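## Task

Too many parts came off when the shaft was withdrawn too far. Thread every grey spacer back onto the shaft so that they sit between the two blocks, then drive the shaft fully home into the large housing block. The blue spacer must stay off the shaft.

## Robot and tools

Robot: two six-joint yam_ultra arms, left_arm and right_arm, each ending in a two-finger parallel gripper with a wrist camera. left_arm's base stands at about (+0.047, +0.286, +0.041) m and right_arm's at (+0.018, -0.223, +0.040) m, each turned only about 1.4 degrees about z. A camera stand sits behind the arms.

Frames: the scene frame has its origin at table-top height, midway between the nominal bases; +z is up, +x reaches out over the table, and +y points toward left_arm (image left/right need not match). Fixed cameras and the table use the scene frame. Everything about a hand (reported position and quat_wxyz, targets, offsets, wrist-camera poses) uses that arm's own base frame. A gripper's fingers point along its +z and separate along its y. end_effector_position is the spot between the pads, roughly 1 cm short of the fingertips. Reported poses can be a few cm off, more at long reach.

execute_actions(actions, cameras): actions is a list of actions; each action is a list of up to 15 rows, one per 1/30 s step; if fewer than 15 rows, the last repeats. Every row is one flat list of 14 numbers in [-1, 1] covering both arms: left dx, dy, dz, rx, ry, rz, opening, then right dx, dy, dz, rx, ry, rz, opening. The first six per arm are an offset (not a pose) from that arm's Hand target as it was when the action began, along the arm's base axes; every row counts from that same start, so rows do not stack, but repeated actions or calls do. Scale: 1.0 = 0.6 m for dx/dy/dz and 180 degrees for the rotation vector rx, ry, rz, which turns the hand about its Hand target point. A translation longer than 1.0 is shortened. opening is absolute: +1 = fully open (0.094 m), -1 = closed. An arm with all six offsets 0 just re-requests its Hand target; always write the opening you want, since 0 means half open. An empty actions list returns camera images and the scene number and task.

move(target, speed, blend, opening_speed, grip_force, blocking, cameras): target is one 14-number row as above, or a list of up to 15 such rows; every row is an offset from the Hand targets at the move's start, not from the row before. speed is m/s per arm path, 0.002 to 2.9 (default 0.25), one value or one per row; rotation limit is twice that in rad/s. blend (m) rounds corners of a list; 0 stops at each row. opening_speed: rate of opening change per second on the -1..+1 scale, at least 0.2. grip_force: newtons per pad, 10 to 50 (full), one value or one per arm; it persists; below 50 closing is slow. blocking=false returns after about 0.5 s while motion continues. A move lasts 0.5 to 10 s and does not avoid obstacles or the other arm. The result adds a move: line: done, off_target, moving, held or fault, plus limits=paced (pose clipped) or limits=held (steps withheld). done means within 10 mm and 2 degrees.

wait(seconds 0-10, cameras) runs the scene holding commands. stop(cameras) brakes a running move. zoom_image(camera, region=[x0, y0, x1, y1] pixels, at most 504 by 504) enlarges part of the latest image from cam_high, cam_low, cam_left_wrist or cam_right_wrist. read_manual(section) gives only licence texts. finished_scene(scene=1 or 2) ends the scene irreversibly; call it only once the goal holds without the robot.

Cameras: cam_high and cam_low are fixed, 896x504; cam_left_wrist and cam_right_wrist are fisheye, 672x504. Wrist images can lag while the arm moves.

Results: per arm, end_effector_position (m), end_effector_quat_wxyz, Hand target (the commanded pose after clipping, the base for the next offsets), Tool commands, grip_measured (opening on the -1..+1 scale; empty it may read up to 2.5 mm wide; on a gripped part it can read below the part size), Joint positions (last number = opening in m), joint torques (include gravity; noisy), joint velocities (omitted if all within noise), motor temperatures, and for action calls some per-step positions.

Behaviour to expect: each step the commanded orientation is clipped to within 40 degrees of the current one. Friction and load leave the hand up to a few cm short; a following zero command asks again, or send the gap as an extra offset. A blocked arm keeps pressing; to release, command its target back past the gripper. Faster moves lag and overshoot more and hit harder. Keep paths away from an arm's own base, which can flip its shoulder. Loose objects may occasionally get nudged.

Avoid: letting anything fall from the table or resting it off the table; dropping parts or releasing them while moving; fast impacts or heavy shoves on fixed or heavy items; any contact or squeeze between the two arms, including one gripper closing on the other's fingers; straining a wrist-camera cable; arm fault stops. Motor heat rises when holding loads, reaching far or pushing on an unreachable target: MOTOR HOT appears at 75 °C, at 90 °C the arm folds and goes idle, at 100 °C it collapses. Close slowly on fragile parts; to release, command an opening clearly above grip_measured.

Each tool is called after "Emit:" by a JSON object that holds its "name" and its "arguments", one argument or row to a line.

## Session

Emit:
{"name": "execute_actions", "arguments": {
  "actions": []
}}

Emit:
{"name": "zoom_image", "arguments": {
  "camera": "cam_high",
  "region": [350, 130, 600, 380]
}}

Emit:
{"name": "zoom_image", "arguments": {
  "camera": "cam_low",
  "region": [330, 210, 470, 310]
}}

Scene clock: 0.00 s.
left_arm: end_effector_position=(+0.3908, +0.0295, +0.1090) grip_measured=+1.000 end_effector_quat_wxyz=(+0.601, -0.055, +0.789, +0.118) | right_arm: end_effector_position=(+0.3920, -0.0509, +0.1110) grip_measured=+1.000 end_effector_quat_wxyz=(+0.600, +0.096, +0.792, -0.053)
Joint positions: left_arm=[-0.076 1.551 0.329 0.954 -0.328 0.036 0.094] | right_arm=[-0.072 1.513 0.341 0.893 0.131 0.07 0.094]
Joint velocities: within noise
Joint torques (N m): no reading
Motor temperatures (°C): left_arm=[23 27 26 29 24 26 25] | right_arm=[27 24 25 27 27 26 24]
Heat: left arm: 29 °C; right arm: 27 °C.
Hand target: left_arm +0.3924, +0.0297, +0.1134; +0.605, -0.057, +0.785, +0.118 | right_arm +0.3920, -0.0510, +0.1106; +0.598, +0.096, +0.794, -0.053
Tool commands: left_gripper/opening=+1.0 right_gripper/opening=+1.0
camera_calibration:
cam_left_wrist: T_world_to_cam=[[0.235668, -0.971706, -0.0157393, -0.0628404], [-0.798644, -0.184417, -0.572851, 0.393389], [0.55374, 0.147573, -0.819508, -0.0219136], [0, 0, 0, 1]] pos_world=[0.341122, 0.0147189, 0.206406]
cam_right_wrist: T_world_to_cam=[[-0.19077, -0.978957, 0.0724613, 0.0154363], [-0.835238, 0.123094, -0.535935, 0.406221], [0.515737, -0.162763, -0.841144, -0.0096159], [0, 0, 0, 1]] pos_world=[0.347195, -0.036457, 0.208501]

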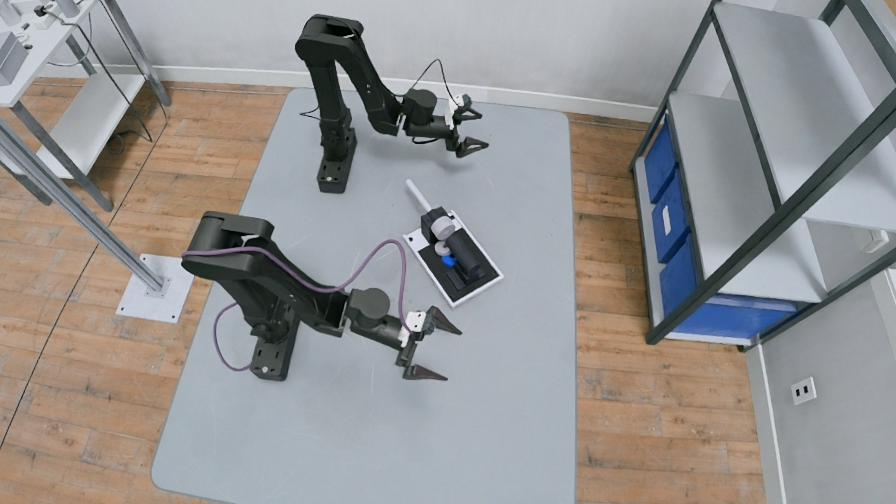

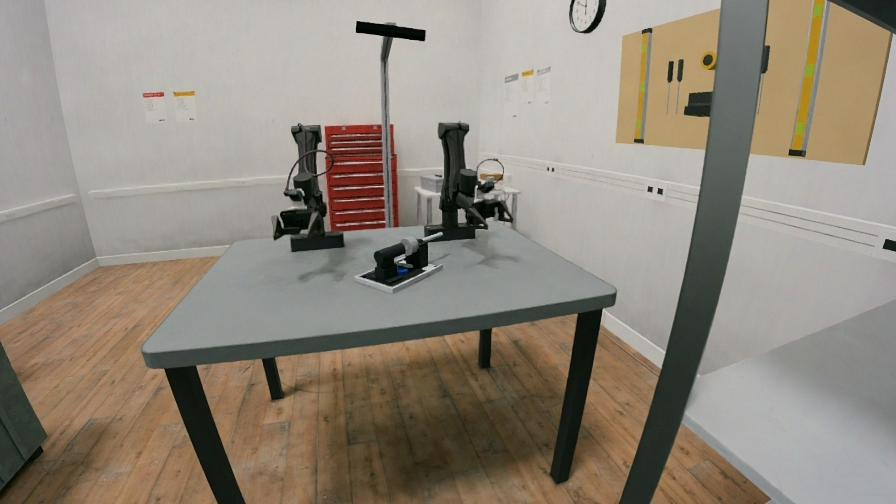

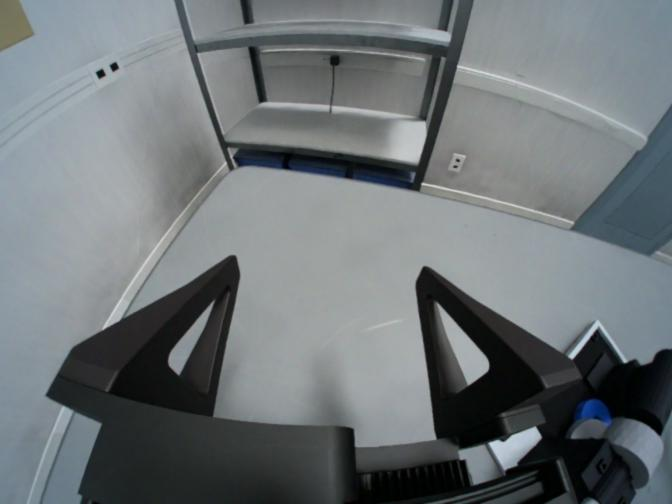

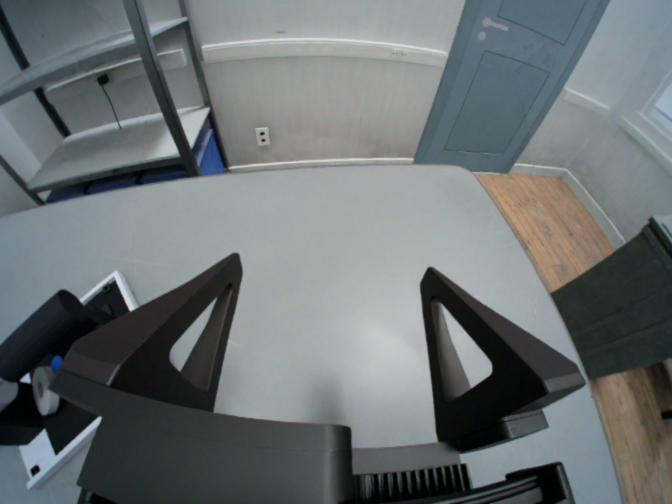

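Scaled by 2.016 from the camera's 896x504 image, which has a finer 1280x720 frame.

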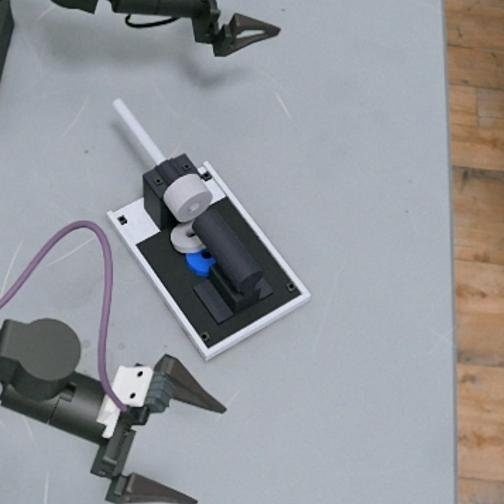

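Scaled by 3.600 from the camera's 896x504 image, which has a finer 1280x720 frame.

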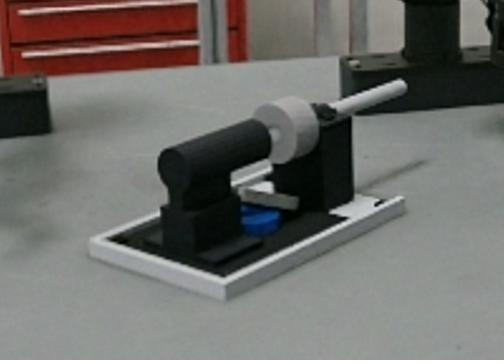

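Emit:
{"name": "move", "arguments": {
  "target": [
    [-0.15,0.05,0.15,0,0,0,1,-0.15,0.1,0.12,0,0,0.1,1],
    [-0.15,0.05,0.15,0,0,0,1,-0.22,0.362,0.0,-0.0084,-0.0089,0.2708,1]
  ],
  "speed": 0.3,
  "blend": [0.04,0],
  "cameras": ["cam_right_wrist"]
}}

Emit:
{"name": "zoom_image", "arguments": {
  "camera": "cam_right_wrist",
  "region": [200, 130, 450, 300]
}}

Scene clock: 4.50 s.
left_arm: end_effector_position=(+0.3004, +0.0588, +0.1913) grip_measured=+1.000 end_effector_quat_wxyz=(+0.599, -0.058, +0.790, +0.117) | right_arm: end_effector_position=(+0.2620, +0.1677, +0.1154) grip_measured=+1.000 end_effector_quat_wxyz=(+0.579, -0.243, +0.753, +0.197)
Joint positions: left_arm=[0.091 0.677 0.324 0.091 -0.168 0.074 0.094] | right_arm=[0.472 0.988 0.059 0.671 -0.162 -0.028 0.094]
Joint torques (N m): left_arm=[0.38 -0.32 9.42 1.58 0.06 0.04] | right_arm=[0.55 -0.8 4.94 1.72 0.09 -0.15]
Heat: left arm: 30 °C; right arm: 28 °C.
Hand target: left_arm +0.3024, +0.0597, +0.2034; +0.605, -0.057, +0.785, +0.118 | right_arm +0.2601, +0.1662, +0.1107; +0.579, -0.247, +0.754, +0.190
Off the commanded pose: left_arm 0.012 m, 1 deg | right_arm 0.005 m, 1 deg.
move: off_target (left_arm)
camera_calibration:
cam_right_wrist: T_world_to_cam=[[0.609637, -0.787578, 0.0897904, -0.0394616], [-0.626762, -0.548279, -0.553678, 0.333105], [0.485295, 0.281266, -0.827876, 0.0287066], [0, 0, 0, 1]] pos_world=[0.218904, 0.143481, 0.211742]
Images, in order (width x height): cam_right_wrist 672x504.

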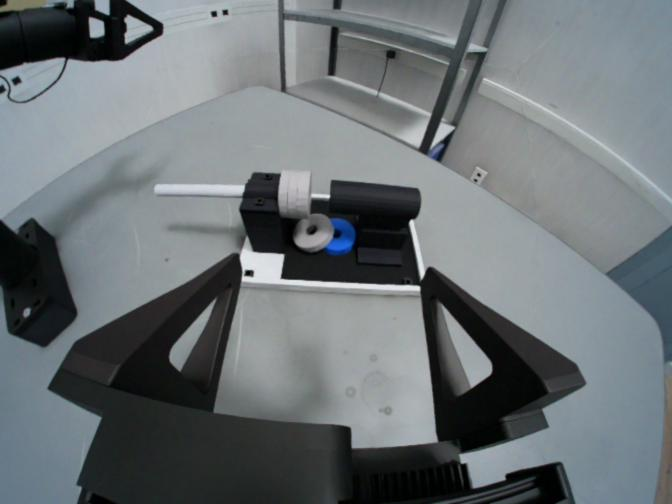

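Scaled by 2.016 from the camera's 672x504 image, which has a finer 960x720 frame.

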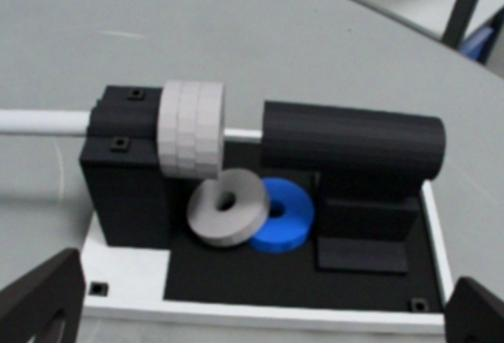

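Emit:
{"name": "move", "arguments": {
  "target": [0,0,0,0,0,0,1,0.1,0.065,-0.05,0,0,0.01,0.3],
  "speed": 0.2,
  "cameras": ["cam_right_wrist","cam_low"]
}}

Emit:
{"name": "zoom_image", "arguments": {
  "camera": "cam_right_wrist",
  "region": [180, 130, 430, 330]
}}

Emit:
{"name": "zoom_image", "arguments": {
  "camera": "cam_low",
  "region": [350, 220, 450, 300]
}}

Scene clock: 7.30 s.
left_arm: end_effector_position=(+0.3004, +0.0588, +0.1913) grip_measured=+1.000 end_effector_quat_wxyz=(+0.599, -0.058, +0.790, +0.117) | right_arm: end_effector_position=(+0.3186, +0.1999, +0.0792) grip_measured=+0.302 end_effector_quat_wxyz=(+0.574, -0.250, +0.755, +0.196)
Joint positions: left_arm=[0.091 0.677 0.324 0.091 -0.168 0.074 0.094] | right_arm=[0.48 1.666 0.222 1.171 -0.162 -0.035 0.061]
Joint torques (N m): left_arm=[0.57 -0.39 9.61 1.58 0.06 0] | right_arm=[0.61 -3.4 5.12 1.65 -0.14 -0.14]
Heat: left arm: 30 °C; right arm: 29 °C.
Hand target: left_arm +0.3024, +0.0597, +0.2034; +0.605, -0.057, +0.785, +0.118 | right_arm +0.3200, +0.2052, +0.0807; +0.576, -0.259, +0.750, +0.199
Off the commanded pose: left_arm 0.012 m, 1 deg | right_arm 0.006 m, 1 deg.
move: off_target (left_arm)
camera_calibration:
cam_right_wrist: T_world_to_cam=[[0.617689, -0.780706, 0.0946501, -0.0497487], [-0.626167, -0.561058, -0.541414, 0.367575], [0.475789, 0.275159, -0.835412, -0.0329309], [0, 0, 0, 1]] pos_world=[0.276561, 0.176453, 0.176208]
Images, in order (width x height): cam_low 896x504, cam_right_wrist 672x504.

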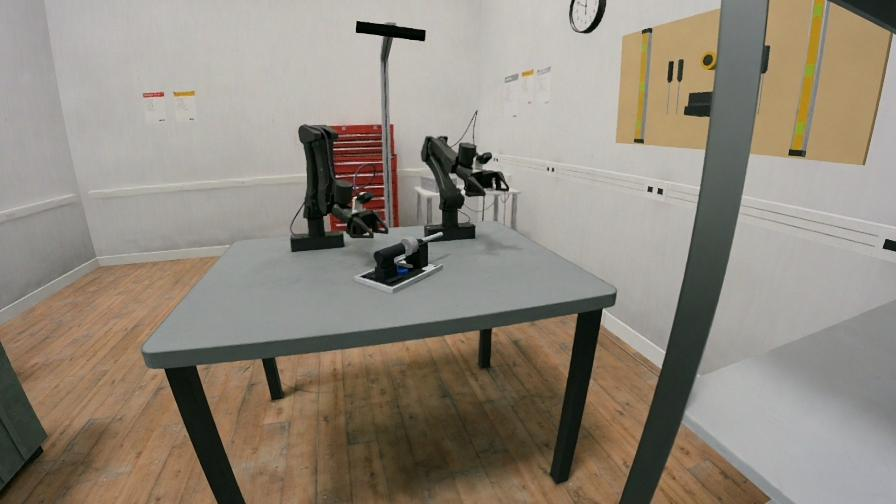

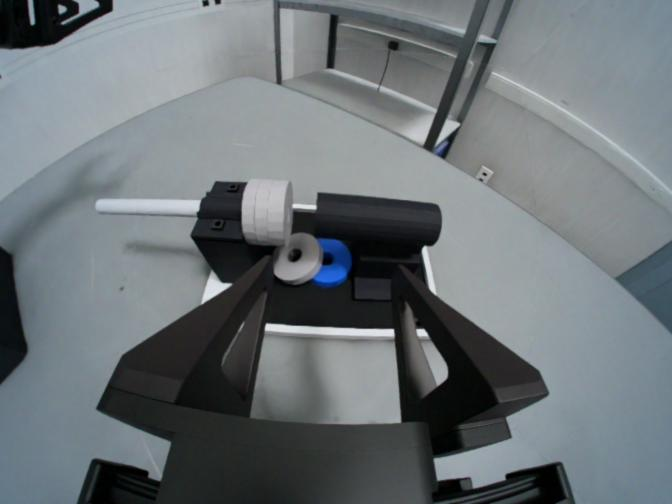

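Scaled by 2.016 from the camera's 672x504 image, which has a finer 960x720 frame.

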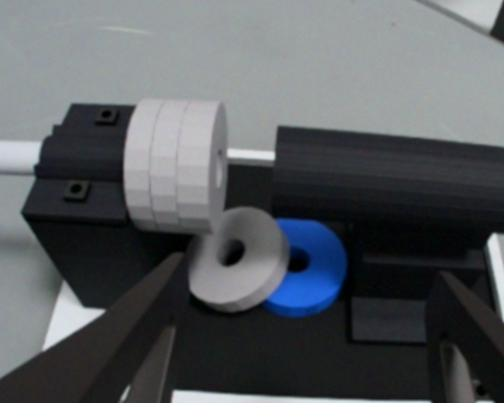

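Scaled by 5.040 from the camera's 896x504 image, which has a finer 1280x720 frame.

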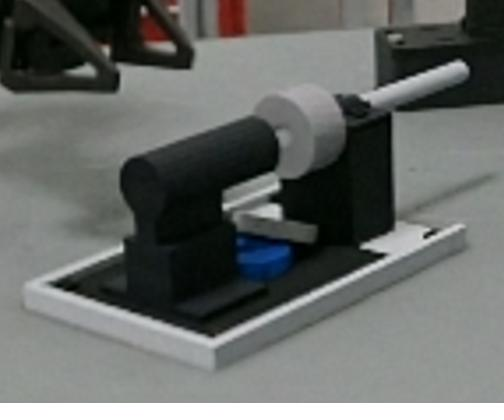

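Emit:
{"name": "move", "arguments": {
  "target": [0,0,0,0,0,0,1,-0.0025,0.0097,-0.115,-0.0496,-0.0128,0.122,0.1],
  "speed": 0.15,
  "cameras": ["cam_right_wrist"]
}}

Emit:
{"name": "zoom_image", "arguments": {
  "camera": "cam_right_wrist",
  "region": [180, 80, 480, 300]
}}

Scene clock: 23.63 s.
left_arm: end_effector_position=(+0.3004, +0.0588, +0.1913) grip_measured=+1.000 end_effector_quat_wxyz=(+0.599, -0.058, +0.790, +0.117) | right_arm: end_effector_position=(+0.3202, +0.2100, +0.0179) grip_measured=+0.102 end_effector_quat_wxyz=(+0.531, -0.439, +0.686, +0.233)
Joint positions: left_arm=[0.091 0.677 0.324 0.091 -0.168 0.074 0.094] | right_arm=[0.29 2.026 0.356 1.247 -0.647 -0.422 0.052]
Joint torques (N m): left_arm=[0.44 -0.36 9.66 1.57 0.05 0.03] | right_arm=[-0.43 -4.88 3.56 1.24 -0.4 -0.14]
Motor temperatures (°C): left_arm=[23 27 30 32 24 26 25] | right_arm=[27 24 26 32 27 26 24]
Heat: left arm: 32 °C; right arm: 32 °C.
Hand target: left_arm +0.3024, +0.0597, +0.2034; +0.605, -0.057, +0.785, +0.118 | right_arm +0.3186, +0.2110, +0.0116; +0.521, -0.444, +0.688, +0.241
Off the commanded pose: left_arm 0.012 m, 1 deg | right_arm 0.007 m, 2 deg.
move: off_target (left_arm)
camera_calibration:
cam_right_wrist: T_world_to_cam=[[0.847778, -0.469238, 0.24716, -0.178815], [-0.321014, -0.824982, -0.46514, 0.297377], [0.422164, 0.314994, -0.850033, -0.078677], [0, 0, 0, 1]] pos_world=[0.280272, 0.186206, 0.11564]
Images, in order (width x height): cam_right_wrist 672x504.

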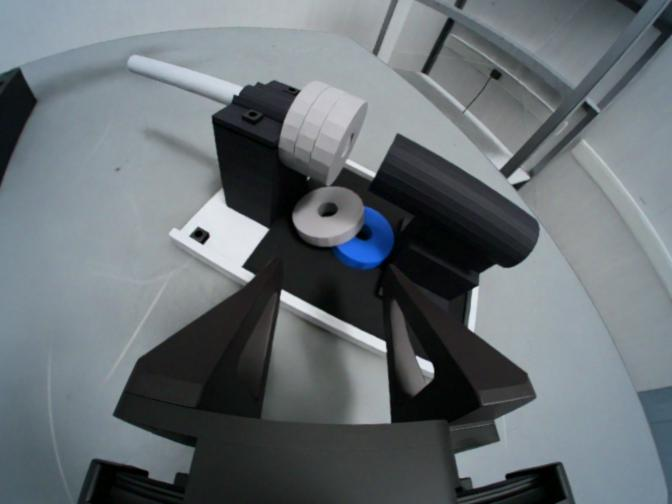

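Scaled by 1.680 from the camera's 672x504 image, which has a finer 960x720 frame.

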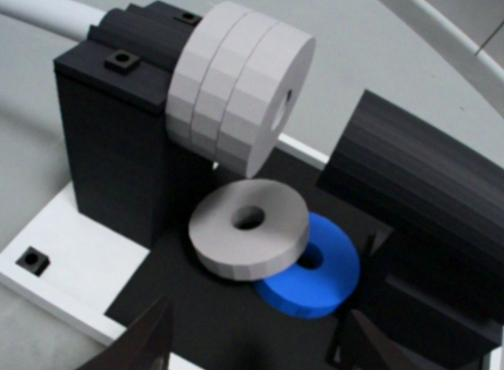

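Emit:
{"name": "move", "arguments": {
  "target": [0,0,0,0,0,0,1,0.0283,0.0502,-0.0343,0,0,0,0.1],
  "speed": 0.08,
  "cameras": ["cam_right_wrist"]
}}

Emit:
{"name": "zoom_image", "arguments": {
  "camera": "cam_right_wrist",
  "region": [220, 130, 440, 330]
}}

Scene clock: 26.70 s.
left_arm: end_effector_position=(+0.3004, +0.0588, +0.1913) grip_measured=+1.000 end_effector_quat_wxyz=(+0.599, -0.058, +0.790, +0.117) | right_arm: end_effector_position=(+0.3346, +0.2399, -0.0038) grip_measured=+0.102 end_effector_quat_wxyz=(+0.525, -0.449, +0.683, +0.237)
Joint positions: left_arm=[0.091 0.677 0.324 0.091 -0.168 0.074 0.094] | right_arm=[0.373 2.175 0.474 1.284 -0.591 -0.399 0.052]
Joint torques (N m): left_arm=[0.61 -0.43 9.42 1.56 0.03 0.05] | right_arm=[0.42 -5.42 3.29 1.47 -0.1 0.11]
Heat: left arm: 32 °C; right arm: 32 °C.
Hand target: left_arm +0.3024, +0.0597, +0.2034; +0.605, -0.057, +0.785, +0.118 | right_arm +0.3355, +0.2411, -0.0089; +0.521, -0.444, +0.688, +0.241
Off the commanded pose: left_arm 0.012 m, 1 deg | right_arm 0.005 m, 1 deg.
move: off_target (left_arm)
camera_calibration:
cam_right_wrist: T_world_to_cam=[[0.859893, -0.446557, 0.247326, -0.181116], [-0.302529, -0.836052, -0.457704, 0.313114], [0.411169, 0.318753, -0.854012, -0.109817], [0, 0, 0, 1]] pos_world=[0.29562, 0.215906, 0.0943236]
Images, in order (width x height): cam_right_wrist 672x504.

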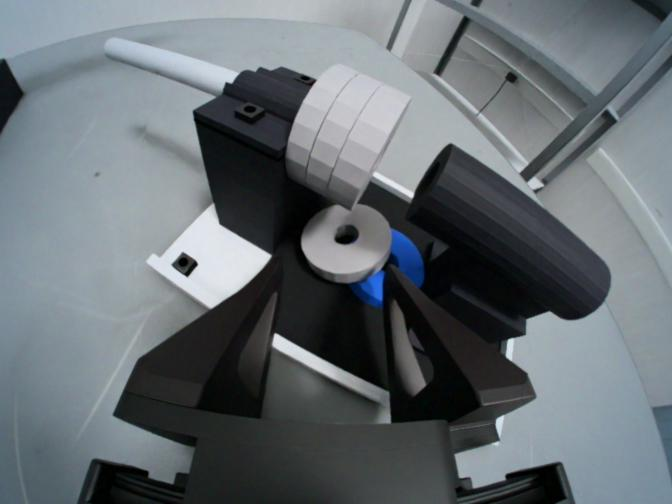

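Scaled by 2.291 from the camera's 672x504 image, which has a finer 960x720 frame.

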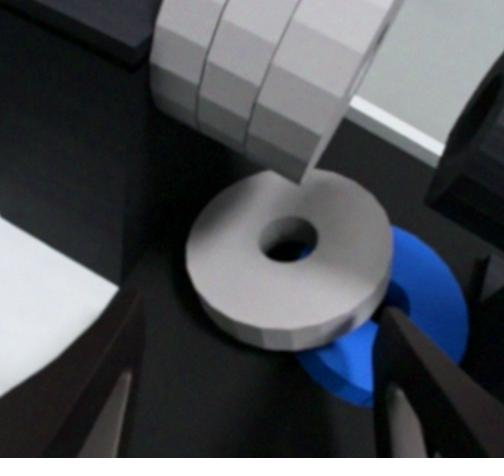

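Emit:
{"name": "move", "arguments": {
  "target": [
    [0,0,0,0,0,0,1,0.0092,-0.0055,0.0017,0,0,0,0.1],
    [0,0,0,0,0,0,1,0.024,0.0175,-0.0045,0,0,0,0.1]
  ],
  "speed": 0.06,
  "cameras": ["cam_right_wrist"]
}}

Emit:
{"name": "zoom_image", "arguments": {
  "camera": "cam_right_wrist",
  "region": [220, 130, 440, 330]
}}

Scene clock: 29.77 s.
left_arm: end_effector_position=(+0.3004, +0.0588, +0.1913) grip_measured=+1.000 end_effector_quat_wxyz=(+0.599, -0.058, +0.790, +0.117) | right_arm: end_effector_position=(+0.3510, +0.2510, -0.0005) grip_measured=+0.102 end_effector_quat_wxyz=(+0.536, -0.449, +0.675, +0.235)
Joint positions: left_arm=[0.091 0.677 0.324 0.091 -0.168 0.074 0.094] | right_arm=[0.388 2.201 0.545 1.271 -0.577 -0.391 0.052]
Joint torques (N m): left_arm=[0.51 -0.29 9.5 1.57 0.07 0.03] | right_arm=[0.39 -5.76 3.59 1.26 -0.08 0.11]
Heat: left arm: 32 °C; right arm: 32 °C.
Hand target: left_arm +0.3024, +0.0597, +0.2034; +0.605, -0.057, +0.785, +0.118 | right_arm +0.3500, +0.2516, -0.0116; +0.521, -0.444, +0.688, +0.241
Off the commanded pose: left_arm 0.012 m, 1 deg | right_arm 0.011 m, 2 deg.
move: off_target (left_arm, right_arm)
camera_calibration:
cam_right_wrist: T_world_to_cam=[[0.85345, -0.449439, 0.26387, -0.188115], [-0.291186, -0.831105, -0.473789, 0.323592], [0.432242, 0.32752, -0.840177, -0.12686], [0, 0, 0, 1]] pos_world=[0.309606, 0.225942, 0.096367]
Images, in order (width x height): cam_right_wrist 672x504.

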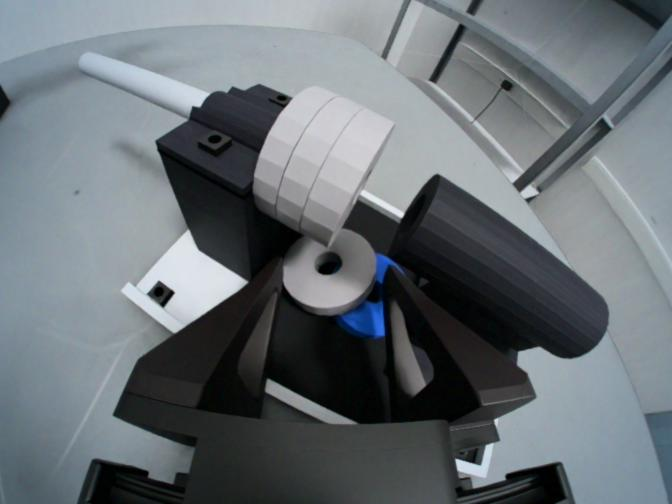

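Scaled by 2.291 from the camera's 672x504 image, which has a finer 960x720 frame.

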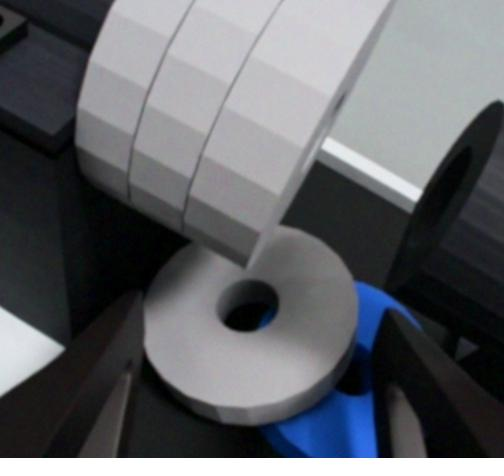

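Emit:
{"name": "move", "arguments": {
  "target": [
    [0,0,0,0,0,0,1,-0.003,0.002,-0.0135,0,0,0,0.1],
    [0,0,0,0,0,0,1,0.0057,0.016,-0.0135,0,0,0,0.1]
  ],
  "speed": 0.05,
  "cameras": ["cam_right_wrist"]
}}

Emit:
{"name": "zoom_image", "arguments": {
  "camera": "cam_right_wrist",
  "region": [220, 130, 440, 330]
}}

Scene clock: 31.83 s.
left_arm: end_effector_position=(+0.3004, +0.0588, +0.1913) grip_measured=+1.000 end_effector_quat_wxyz=(+0.599, -0.058, +0.790, +0.117) | right_arm: end_effector_position=(+0.3552, +0.2610, -0.0054) grip_measured=+0.102 end_effector_quat_wxyz=(+0.540, -0.448, +0.672, +0.237)
Joint positions: left_arm=[0.091 0.677 0.324 0.091 -0.168 0.074 0.094] | right_arm=[0.414 2.247 0.581 1.298 -0.556 -0.376 0.052]
Joint torques (N m): left_arm=[0.5 -0.28 9.55 1.51 0.05 0] | right_arm=[0.53 -5.86 3.47 1.22 -0.01 0.09]
Heat: left arm: 33 °C; right arm: 32 °C.
Hand target: left_arm +0.3024, +0.0597, +0.2034; +0.605, -0.057, +0.785, +0.118 | right_arm +0.3533, +0.2612, -0.0198; +0.521, -0.444, +0.688, +0.241
Off the commanded pose: left_arm 0.012 m, 1 deg | right_arm 0.014 m, 3 deg.
move: off_target (left_arm, right_arm)
camera_calibration:
cam_right_wrist: T_world_to_cam=[[0.852386, -0.44983, 0.26663, -0.185419], [-0.286304, -0.828145, -0.481877, 0.328359], [0.437571, 0.334408, -0.834687, -0.139789], [0, 0, 0, 1]] pos_world=[0.313227, 0.235269, 0.0909869]
Images, in order (width x height): cam_right_wrist 672x504.

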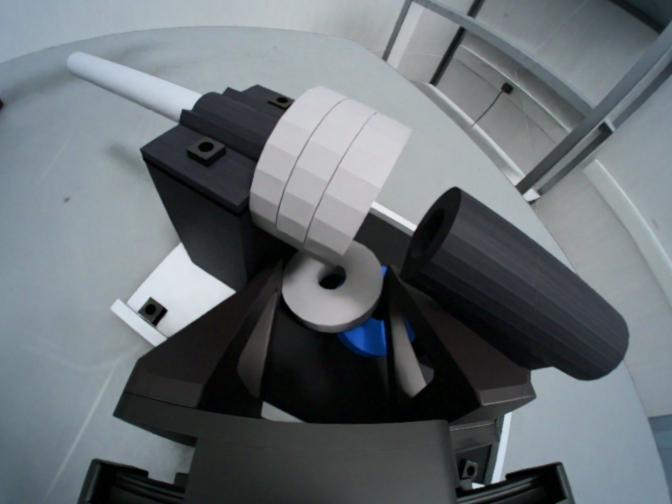

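Scaled by 2.291 from the camera's 672x504 image, which has a finer 960x720 frame.

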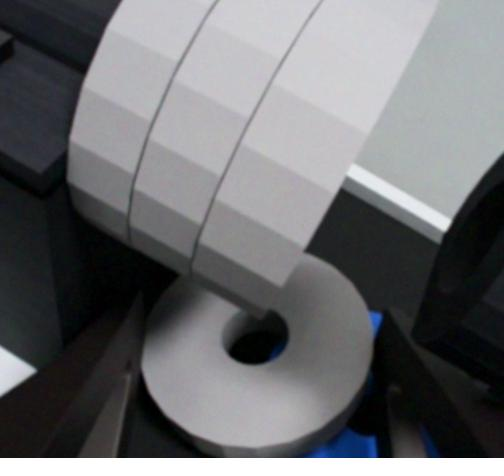

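Emit:
{"name": "move", "arguments": {
  "target": [0,0,0,0,0,0,1,0,0,0,0,0,0,-0.15],
  "opening_speed": 0.3,
  "grip_force": [50,35],
  "cameras": ["cam_right_wrist"]
}}

Emit:
{"name": "zoom_image", "arguments": {
  "camera": "cam_right_wrist",
  "region": [220, 130, 440, 330]
}}

Scene clock: 33.27 s.
left_arm: end_effector_position=(+0.3004, +0.0588, +0.1913) grip_measured=+1.000 end_effector_quat_wxyz=(+0.599, -0.058, +0.790, +0.117) | right_arm: end_effector_position=(+0.3563, +0.2610, -0.0047) grip_measured=-0.148 end_effector_quat_wxyz=(+0.541, -0.447, +0.672, +0.236)
Joint positions: left_arm=[0.091 0.677 0.324 0.091 -0.168 0.074 0.094] | right_arm=[0.414 2.247 0.583 1.3 -0.553 -0.374 0.04]
Joint torques (N m): left_arm=[0.46 -0.44 9.58 1.57 0.06 0.03] | right_arm=[0.53 -5.87 3.32 1.2 -0.07 0.05]
Heat: left arm: 33 °C; right arm: 32 °C.
Hand target: left_arm +0.3024, +0.0597, +0.2034; +0.605, -0.057, +0.785, +0.118 | right_arm +0.3534, +0.2613, -0.0197; +0.521, -0.444, +0.688, +0.241
Off the commanded pose: left_arm 0.012 m, 1 deg | right_arm 0.015 m, 3 deg.
grip_force (N): 50, 35
move: off_target (left_arm, right_arm)
camera_calibration:
cam_right_wrist: T_world_to_cam=[[0.85021, -0.453134, 0.26798, -0.184852], [-0.287947, -0.82642, -0.483855, 0.329148], [0.440715, 0.334215, -0.833109, -0.140683], [0, 0, 0, 1]] pos_world=[0.313941, 0.23527, 0.0915923]
Images, in order (width x height): cam_right_wrist 672x504.

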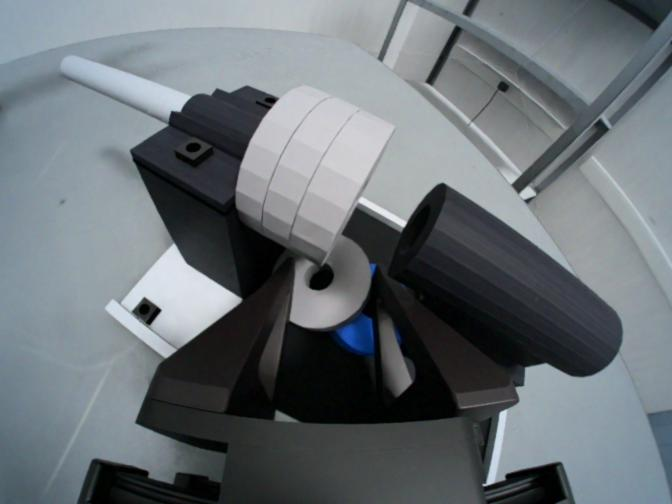

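Scaled by 2.291 from the camera's 672x504 image, which has a finer 960x720 frame.

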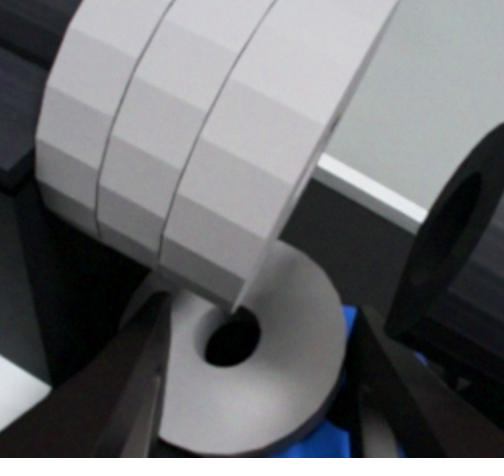

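Emit:
{"name": "move", "arguments": {
  "target": [
    [0,0,0,0,0,0,1,0,0,0.008,0,0,0,0.12],
    [0,0,0,0,0,0,1,0.001,0.0005,0.008,-0.0513,0.012,-0.0024,0.12],
    [0,0,0,0,0,0,1,0.001,0.0005,-0.001,-0.0513,0.012,-0.0024,0.12]
  ],
  "speed": 0.05,
  "cameras": ["cam_right_wrist"]
}}

Emit:
{"name": "zoom_image", "arguments": {
  "camera": "cam_right_wrist",
  "region": [220, 130, 440, 330]
}}

Scene clock: 37.67 s.
left_arm: end_effector_position=(+0.3004, +0.0588, +0.1913) grip_measured=+1.000 end_effector_quat_wxyz=(+0.599, -0.058, +0.790, +0.117) | right_arm: end_effector_position=(+0.3518, +0.2626, -0.0103) grip_measured=+0.119 end_effector_quat_wxyz=(+0.483, -0.470, +0.709, +0.207)
Joint positions: left_arm=[0.091 0.677 0.324 0.091 -0.168 0.074 0.094] | right_arm=[0.449 2.105 0.606 0.97 -0.478 -0.443 0.053]
Joint torques (N m): left_arm=[0.4 -0.43 9.54 1.58 0.03 0] | right_arm=[0.68 -6.49 4.94 1.06 0.16 -0.29]
Heat: left arm: 33 °C; right arm: 32 °C.
Hand target: left_arm +0.3024, +0.0597, +0.2034; +0.605, -0.057, +0.785, +0.118 | right_arm +0.3539, +0.2616, -0.0203; +0.471, -0.478, +0.716, +0.191
Off the commanded pose: left_arm 0.012 m, 1 deg | right_arm 0.010 m, 3 deg.
grip_force (N): 50, 35
move: off_target (left_arm, right_arm)
camera_calibration:
cam_right_wrist: T_world_to_cam=[[0.868565, -0.424516, 0.255698, -0.192909], [-0.328369, -0.879432, -0.344635, 0.355932], [0.371173, 0.215374, -0.903241, -0.0889841], [0, 0, 0, 1]] pos_world=[0.317459, 0.25029, 0.091619]
Images, in order (width x height): cam_right_wrist 672x504.

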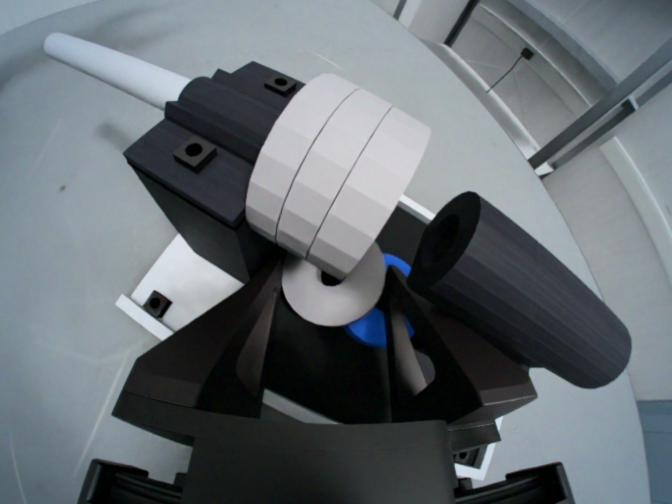

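Scaled by 2.291 from the camera's 672x504 image, which has a finer 960x720 frame.

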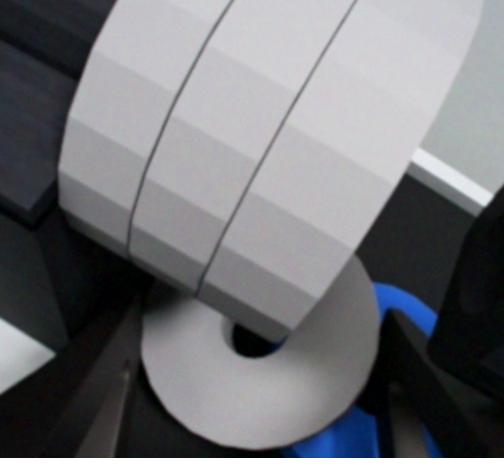

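Emit:
{"name": "move", "arguments": {
  "target": [0,0,0,0,0,0,1,0,0,0,0,0,0,-0.15],
  "opening_speed": 0.3,
  "cameras": ["cam_right_wrist"]
}}

Emit:
{"name": "zoom_image", "arguments": {
  "camera": "cam_right_wrist",
  "region": [220, 130, 440, 330]
}}

Scene clock: 39.10 s.
left_arm: end_effector_position=(+0.3004, +0.0588, +0.1913) grip_measured=+1.000 end_effector_quat_wxyz=(+0.599, -0.058, +0.790, +0.117) | right_arm: end_effector_position=(+0.3520, +0.2626, -0.0101) grip_measured=+0.053 end_effector_quat_wxyz=(+0.484, -0.470, +0.709, +0.206)
Joint positions: left_arm=[0.091 0.677 0.324 0.091 -0.168 0.074 0.094] | right_arm=[0.449 2.105 0.606 0.972 -0.477 -0.443 0.049]
Joint torques (N m): left_arm=[0.47 -0.43 9.55 1.6 0.08 0.02] | right_arm=[0.68 -6.49 4.94 1.05 0.15 -0.3]
Heat: left arm: 33 °C; right arm: 32 °C.
Hand target: left_arm +0.3024, +0.0597, +0.2034; +0.605, -0.057, +0.785, +0.118 | right_arm +0.3539, +0.2616, -0.0203; +0.471, -0.478, +0.717, +0.191
Off the commanded pose: left_arm 0.012 m, 1 deg | right_arm 0.010 m, 3 deg.
grip_force (N): 50, 35
move: off_target (left_arm, right_arm)
camera_calibration:
cam_right_wrist: T_world_to_cam=[[0.868025, -0.424974, 0.256766, -0.192864], [-0.328194, -0.879134, -0.34556, 0.355992], [0.372586, 0.215686, -0.902585, -0.0894284], [0, 0, 0, 1]] pos_world=[0.317565, 0.250291, 0.0918209]
Images, in order (width x height): cam_right_wrist 672x504.

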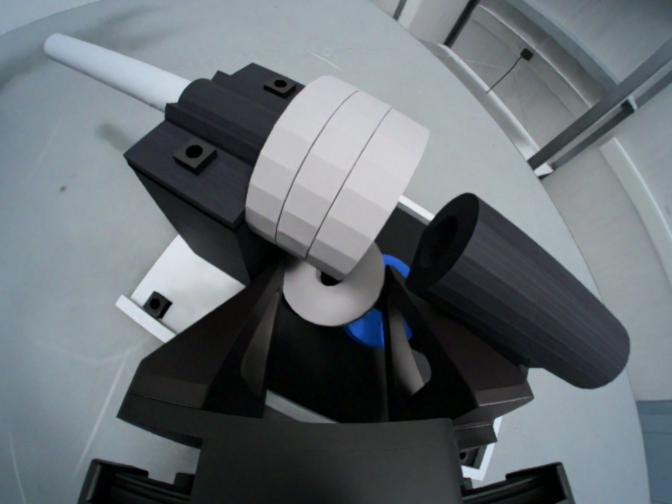

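Scaled by 2.291 from the camera's 672x504 image, which has a finer 960x720 frame.

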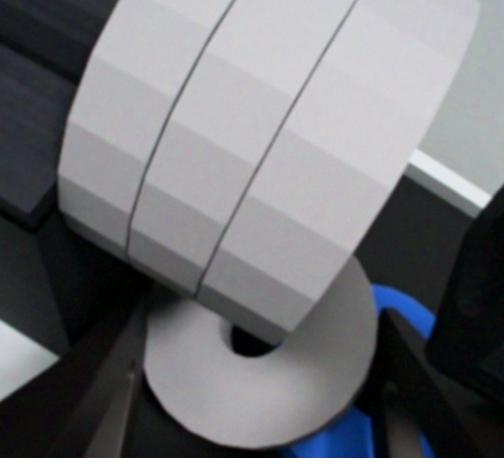

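Emit:
{"name": "move", "arguments": {
  "target": [
    [0,0,0,0,0,0,1,0.003,-0.003,0.02,0,0,0,-0.15],
    [0,0,0,0,0,0,1,-0.085,-0.085,0.025,0,0,0,-0.15],
    [0,0,0,0,0,0,1,-0.12,-0.16,0.17,0,0,0,-0.15]
  ],
  "speed": [0.04,0.08,0.2],
  "blend": [0.003,0.01,0],
  "cameras": ["cam_right_wrist","cam_low"]
}}

Emit:
{"name": "zoom_image", "arguments": {
  "camera": "cam_low",
  "region": [320, 210, 450, 300]
}}

Scene clock: 42.53 s.
left_arm: end_effector_position=(+0.3004, +0.0588, +0.1913) grip_measured=+1.000 end_effector_quat_wxyz=(+0.599, -0.058, +0.790, +0.117) | right_arm: end_effector_position=(+0.2794, +0.1635, +0.0743) grip_measured=-0.148 end_effector_quat_wxyz=(+0.466, -0.472, +0.725, +0.187)
Joint positions: left_arm=[0.091 0.677 0.324 0.091 -0.168 0.074 0.094] | right_arm=[0.179 1.289 0.339 0.274 -0.656 -0.65 0.04]
Joint torques (N m): left_arm=[0.49 -0.39 9.69 1.58 0.05 0.04] | right_arm=[-0.47 -3.26 7.6 1.11 -0.47 -0.17]
Heat: left arm: 33 °C; right arm: 32 °C.
Hand target: left_arm +0.3024, +0.0597, +0.2034; +0.605, -0.057, +0.785, +0.118 | right_arm +0.2820, +0.1655, +0.0817; +0.471, -0.478, +0.717, +0.191
Off the commanded pose: left_arm 0.012 m, 1 deg | right_arm 0.008 m, 1 deg.
grip_force (N): 50, 35
move: off_target (left_arm)
camera_calibration:
cam_right_wrist: T_world_to_cam=[[0.863753, -0.4316, 0.260101, -0.191498], [-0.355882, -0.8879, -0.291516, 0.279333], [0.356763, 0.159233, -0.920525, 0.0501958], [0, 0, 0, 1]] pos_world=[0.246908, 0.157376, 0.177445]
Images, in order (width x height): cam_low 896x504, cam_right_wrist 672x504.

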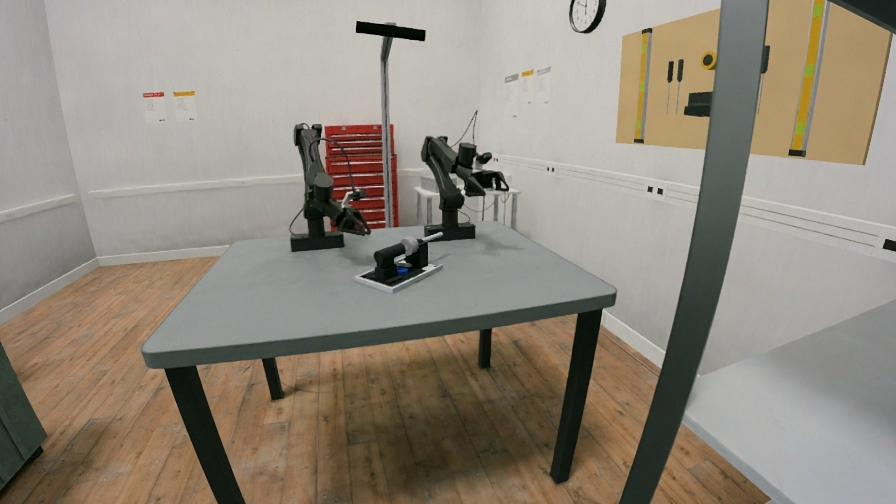

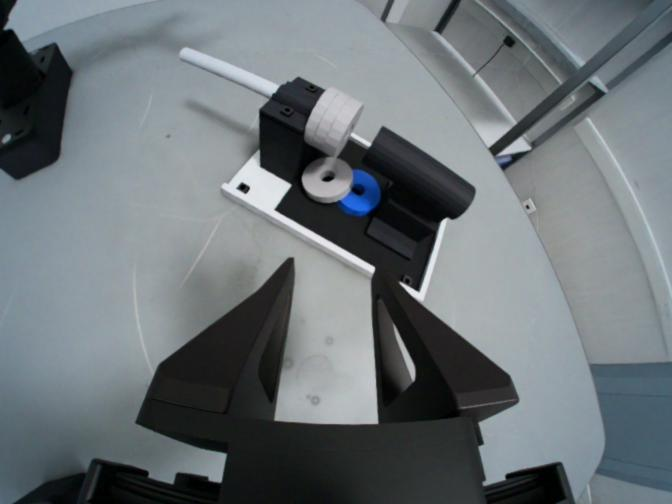

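Scaled by 3.877 from the camera's 896x504 image, which has a finer 1280x720 frame.

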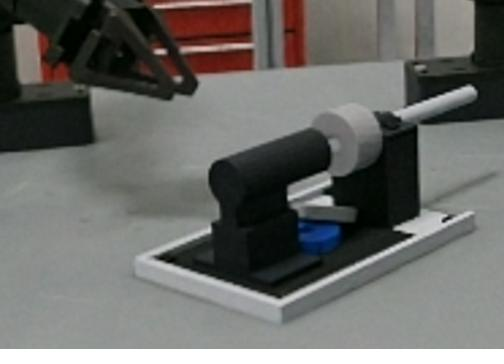

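Emit:
{"name": "move", "arguments": {
  "target": [
    [0,0,0,0,0,0,1,0.035,0.075,-0.145,0,0,0,0.12],
    [0,0,0,0,0,0,1,0.09,0.117,-0.165,0,0,0,0.12],
    [0,0,0,0,0,0,1,0.12,0.16,-0.175,0,0,0,0.12]
  ],
  "speed": [0.2,0.08,0.05],
  "blend": [0.01,0.005,0],
  "cameras": ["cam_right_wrist"]
}}

Emit:
{"name": "zoom_image", "arguments": {
  "camera": "cam_right_wrist",
  "region": [220, 130, 440, 330]
}}

Scene clock: 45.30 s.
left_arm: end_effector_position=(+0.3004, +0.0588, +0.1913) grip_measured=+1.000 end_effector_quat_wxyz=(+0.599, -0.058, +0.790, +0.117) | right_arm: end_effector_position=(+0.2924, +0.2150, -0.0229) grip_measured=+0.118 end_effector_quat_wxyz=(+0.430, -0.465, +0.741, +0.226)
Joint positions: left_arm=[0.091 0.677 0.324 0.091 -0.168 0.074 0.094] | right_arm=[0.362 1.963 0.372 0.915 -0.565 -0.482 0.053]
Joint torques (N m): left_arm=[0.49 -0.35 9.44 1.58 0.03 0.03] | right_arm=[8.8 0.43 18.62 1.52 0.92 0.13]
Heat: left arm: 33 °C; right arm: 32 °C.
Hand target: left_arm +0.3024, +0.0597, +0.2034; +0.605, -0.057, +0.785, +0.118 | right_arm +0.3540, +0.2615, -0.0232; +0.471, -0.477, +0.717, +0.191
Off the commanded pose: left_arm 0.012 m, 1 deg | right_arm 0.077 m, 7 deg.
grip_force (N): 50, 35
move: off_target (left_arm, right_arm)
camera_calibration:
cam_right_wrist: T_world_to_cam=[[0.896444, -0.414447, 0.156916, -0.170914], [-0.3637, -0.890358, -0.273834, 0.304584], [0.253201, 0.188406, -0.94889, -0.0287903], [0, 0, 0, 1]] pos_world=[0.271282, 0.205778, 0.0829059]
Images, in order (width x height): cam_right_wrist 672x504.

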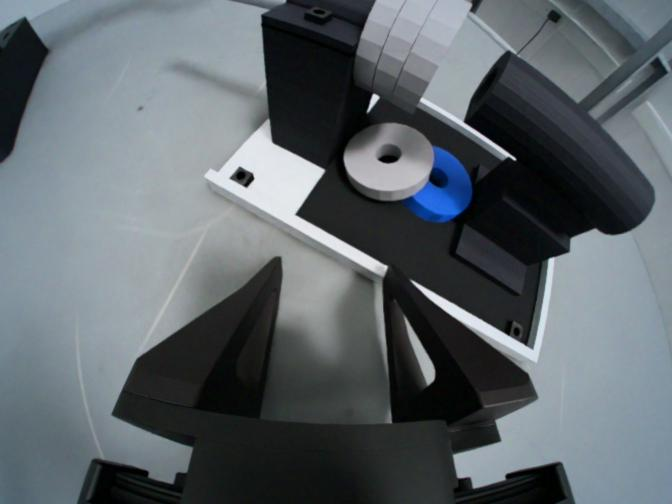

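Scaled by 2.291 from the camera's 672x504 image, which has a finer 960x720 frame.

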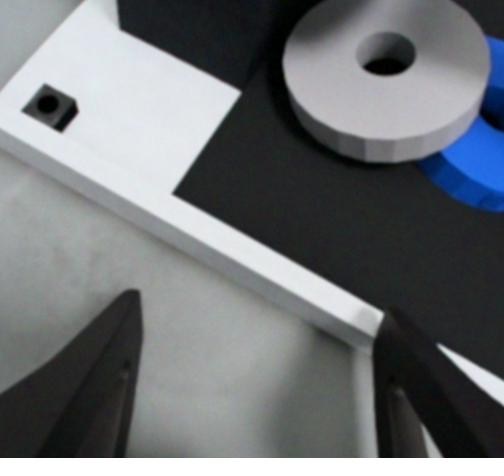

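Emit:
{"name": "move", "arguments": {
  "target": [0,0,0,0,0,0,1,-0.12,-0.1,0.06,0,0,0,0.12],
  "speed": 0.3,
  "cameras": ["cam_right_wrist","cam_high"]
}}

Emit:
{"name": "zoom_image", "arguments": {
  "camera": "cam_high",
  "region": [350, 130, 600, 380]
}}

Scene clock: 46.67 s.
left_arm: end_effector_position=(+0.3004, +0.0588, +0.1913) grip_measured=+1.000 end_effector_quat_wxyz=(+0.599, -0.058, +0.790, +0.117) | right_arm: end_effector_position=(+0.2856, +0.2023, +0.0109) grip_measured=+0.118 end_effector_quat_wxyz=(+0.471, -0.473, +0.720, +0.189)
Joint positions: left_arm=[0.091 0.677 0.324 0.091 -0.168 0.074 0.094] | right_arm=[0.352 1.768 0.274 0.898 -0.524 -0.527 0.053]
Joint torques (N m): left_arm=[0.43 -0.27 9.61 1.56 0.06 0.02] | right_arm=[-0.39 -6.15 2.63 1.31 -0.32 -0.11]
Heat: left arm: 33 °C; right arm: 32 °C.
Hand target: left_arm +0.3024, +0.0597, +0.2034; +0.605, -0.057, +0.785, +0.118 | right_arm +0.2820, +0.2015, +0.0128; +0.471, -0.478, +0.716, +0.191
Off the commanded pose: left_arm 0.012 m, 1 deg | right_arm 0.004 m, 1 deg.
grip_force (N): 50, 35
move: off_target (left_arm)
camera_calibration:
cam_right_wrist: T_world_to_cam=[[0.863479, -0.428503, 0.266062, -0.164356], [-0.347546, -0.887754, -0.301836, 0.295147], [0.365535, 0.16816, -0.915482, -0.0209213], [0, 0, 0, 1]] pos_world=[0.252142, 0.195109, 0.113661]
Images, in order (width x height): cam_high 896x504, cam_right_wrist 672x504.

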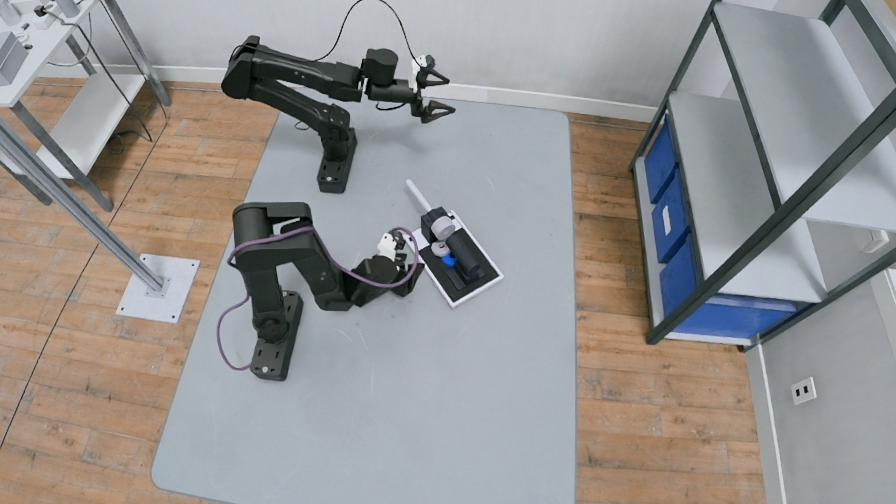

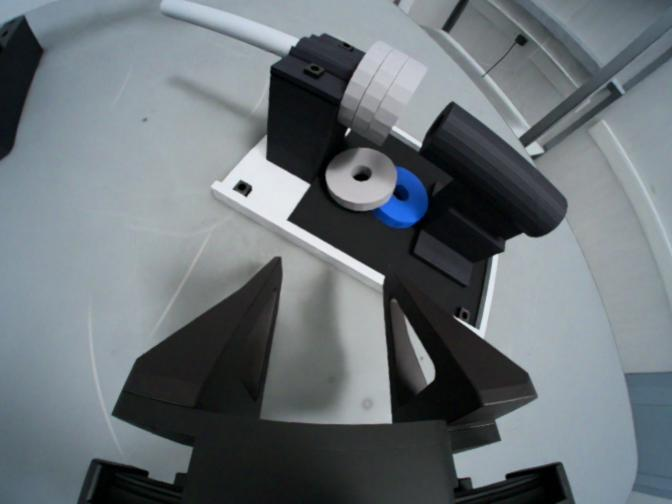

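Scaled by 2.016 from the camera's 896x504 image, which has a finer 1280x720 frame.

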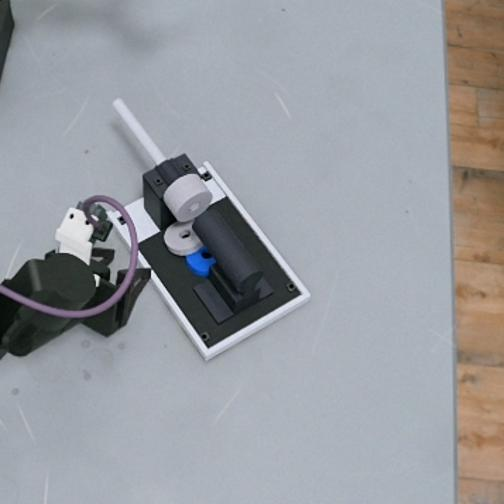

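Emit:
{"name": "move", "arguments": {
  "target": [0,0,0,0,0,0,1, 0.1198,0.1002,-0.010,0,0,0,0.12],
  "speed": 0.08,
  "cameras": ["cam_right_wrist","cam_left_wrist"]
}}

Scene clock: 51.07 s.
left_arm: end_effector_position=(+0.3004, +0.0588, +0.1913) grip_measured=+1.000 end_effector_quat_wxyz=(+0.599, -0.058, +0.790, +0.117) | right_arm: end_effector_position=(+0.3452, +0.2562, +0.0025) grip_measured=+0.118 end_effector_quat_wxyz=(+0.461, -0.481, +0.720, +0.193)
Joint positions: left_arm=[0.091 0.677 0.324 0.091 -0.168 0.074 0.094] | right_arm=[0.449 1.977 0.597 0.788 -0.458 -0.48 0.053]
Joint torques (N m): left_arm=[0.65 -0.39 9.62 1.58 0.04 0.01] | right_arm=[0.68 -5.94 6.31 1.57 -0.05 0.05]
Heat: left arm: 33 °C; right arm: 32 °C.
Hand target: left_arm +0.3024, +0.0597, +0.2034; +0.605, -0.057, +0.785, +0.118 | right_arm +0.3538, +0.2616, +0.0066; +0.471, -0.478, +0.717, +0.191
Off the commanded pose: left_arm 0.012 m, 1 deg | right_arm 0.011 m, 1 deg.
grip_force (N): 50, 35
move: off_target (left_arm, right_arm)
camera_calibration:
cam_left_wrist: T_world_to_cam=[[0.238529, -0.971071, -0.0112024, -0.0134413], [-0.800229, -0.190002, -0.568799, 0.373791], [0.550216, 0.144639, -0.8224, 0.0930745], [0, 0, 0, 1]] pos_world=[0.251113, 0.0445064, 0.289006]
cam_right_wrist: T_world_to_cam=[[0.875899, -0.408692, 0.256461, -0.199675], [-0.334653, -0.897487, -0.28727, 0.359277], [0.347575, 0.165794, -0.922878, -0.0527481], [0, 0, 0, 1]] pos_world=[0.313463, 0.249586, 0.105738]
Images, in order (width x height): cam_left_wrist 672x504, cam_right_wrist 672x504.

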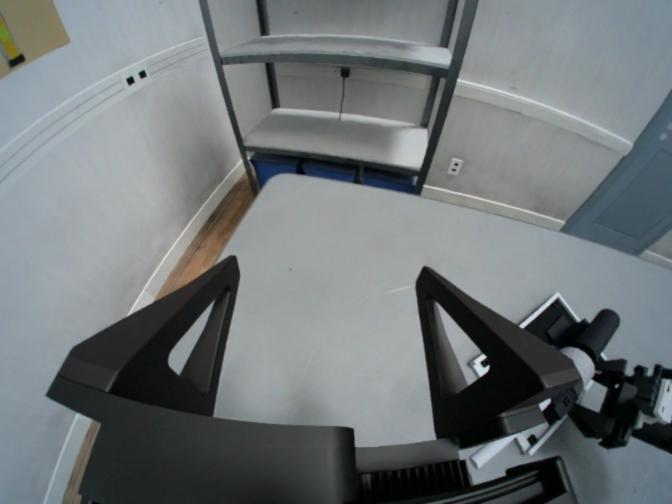

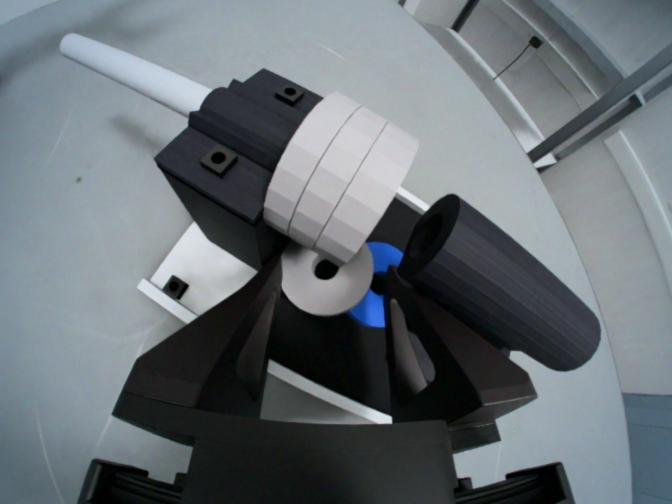

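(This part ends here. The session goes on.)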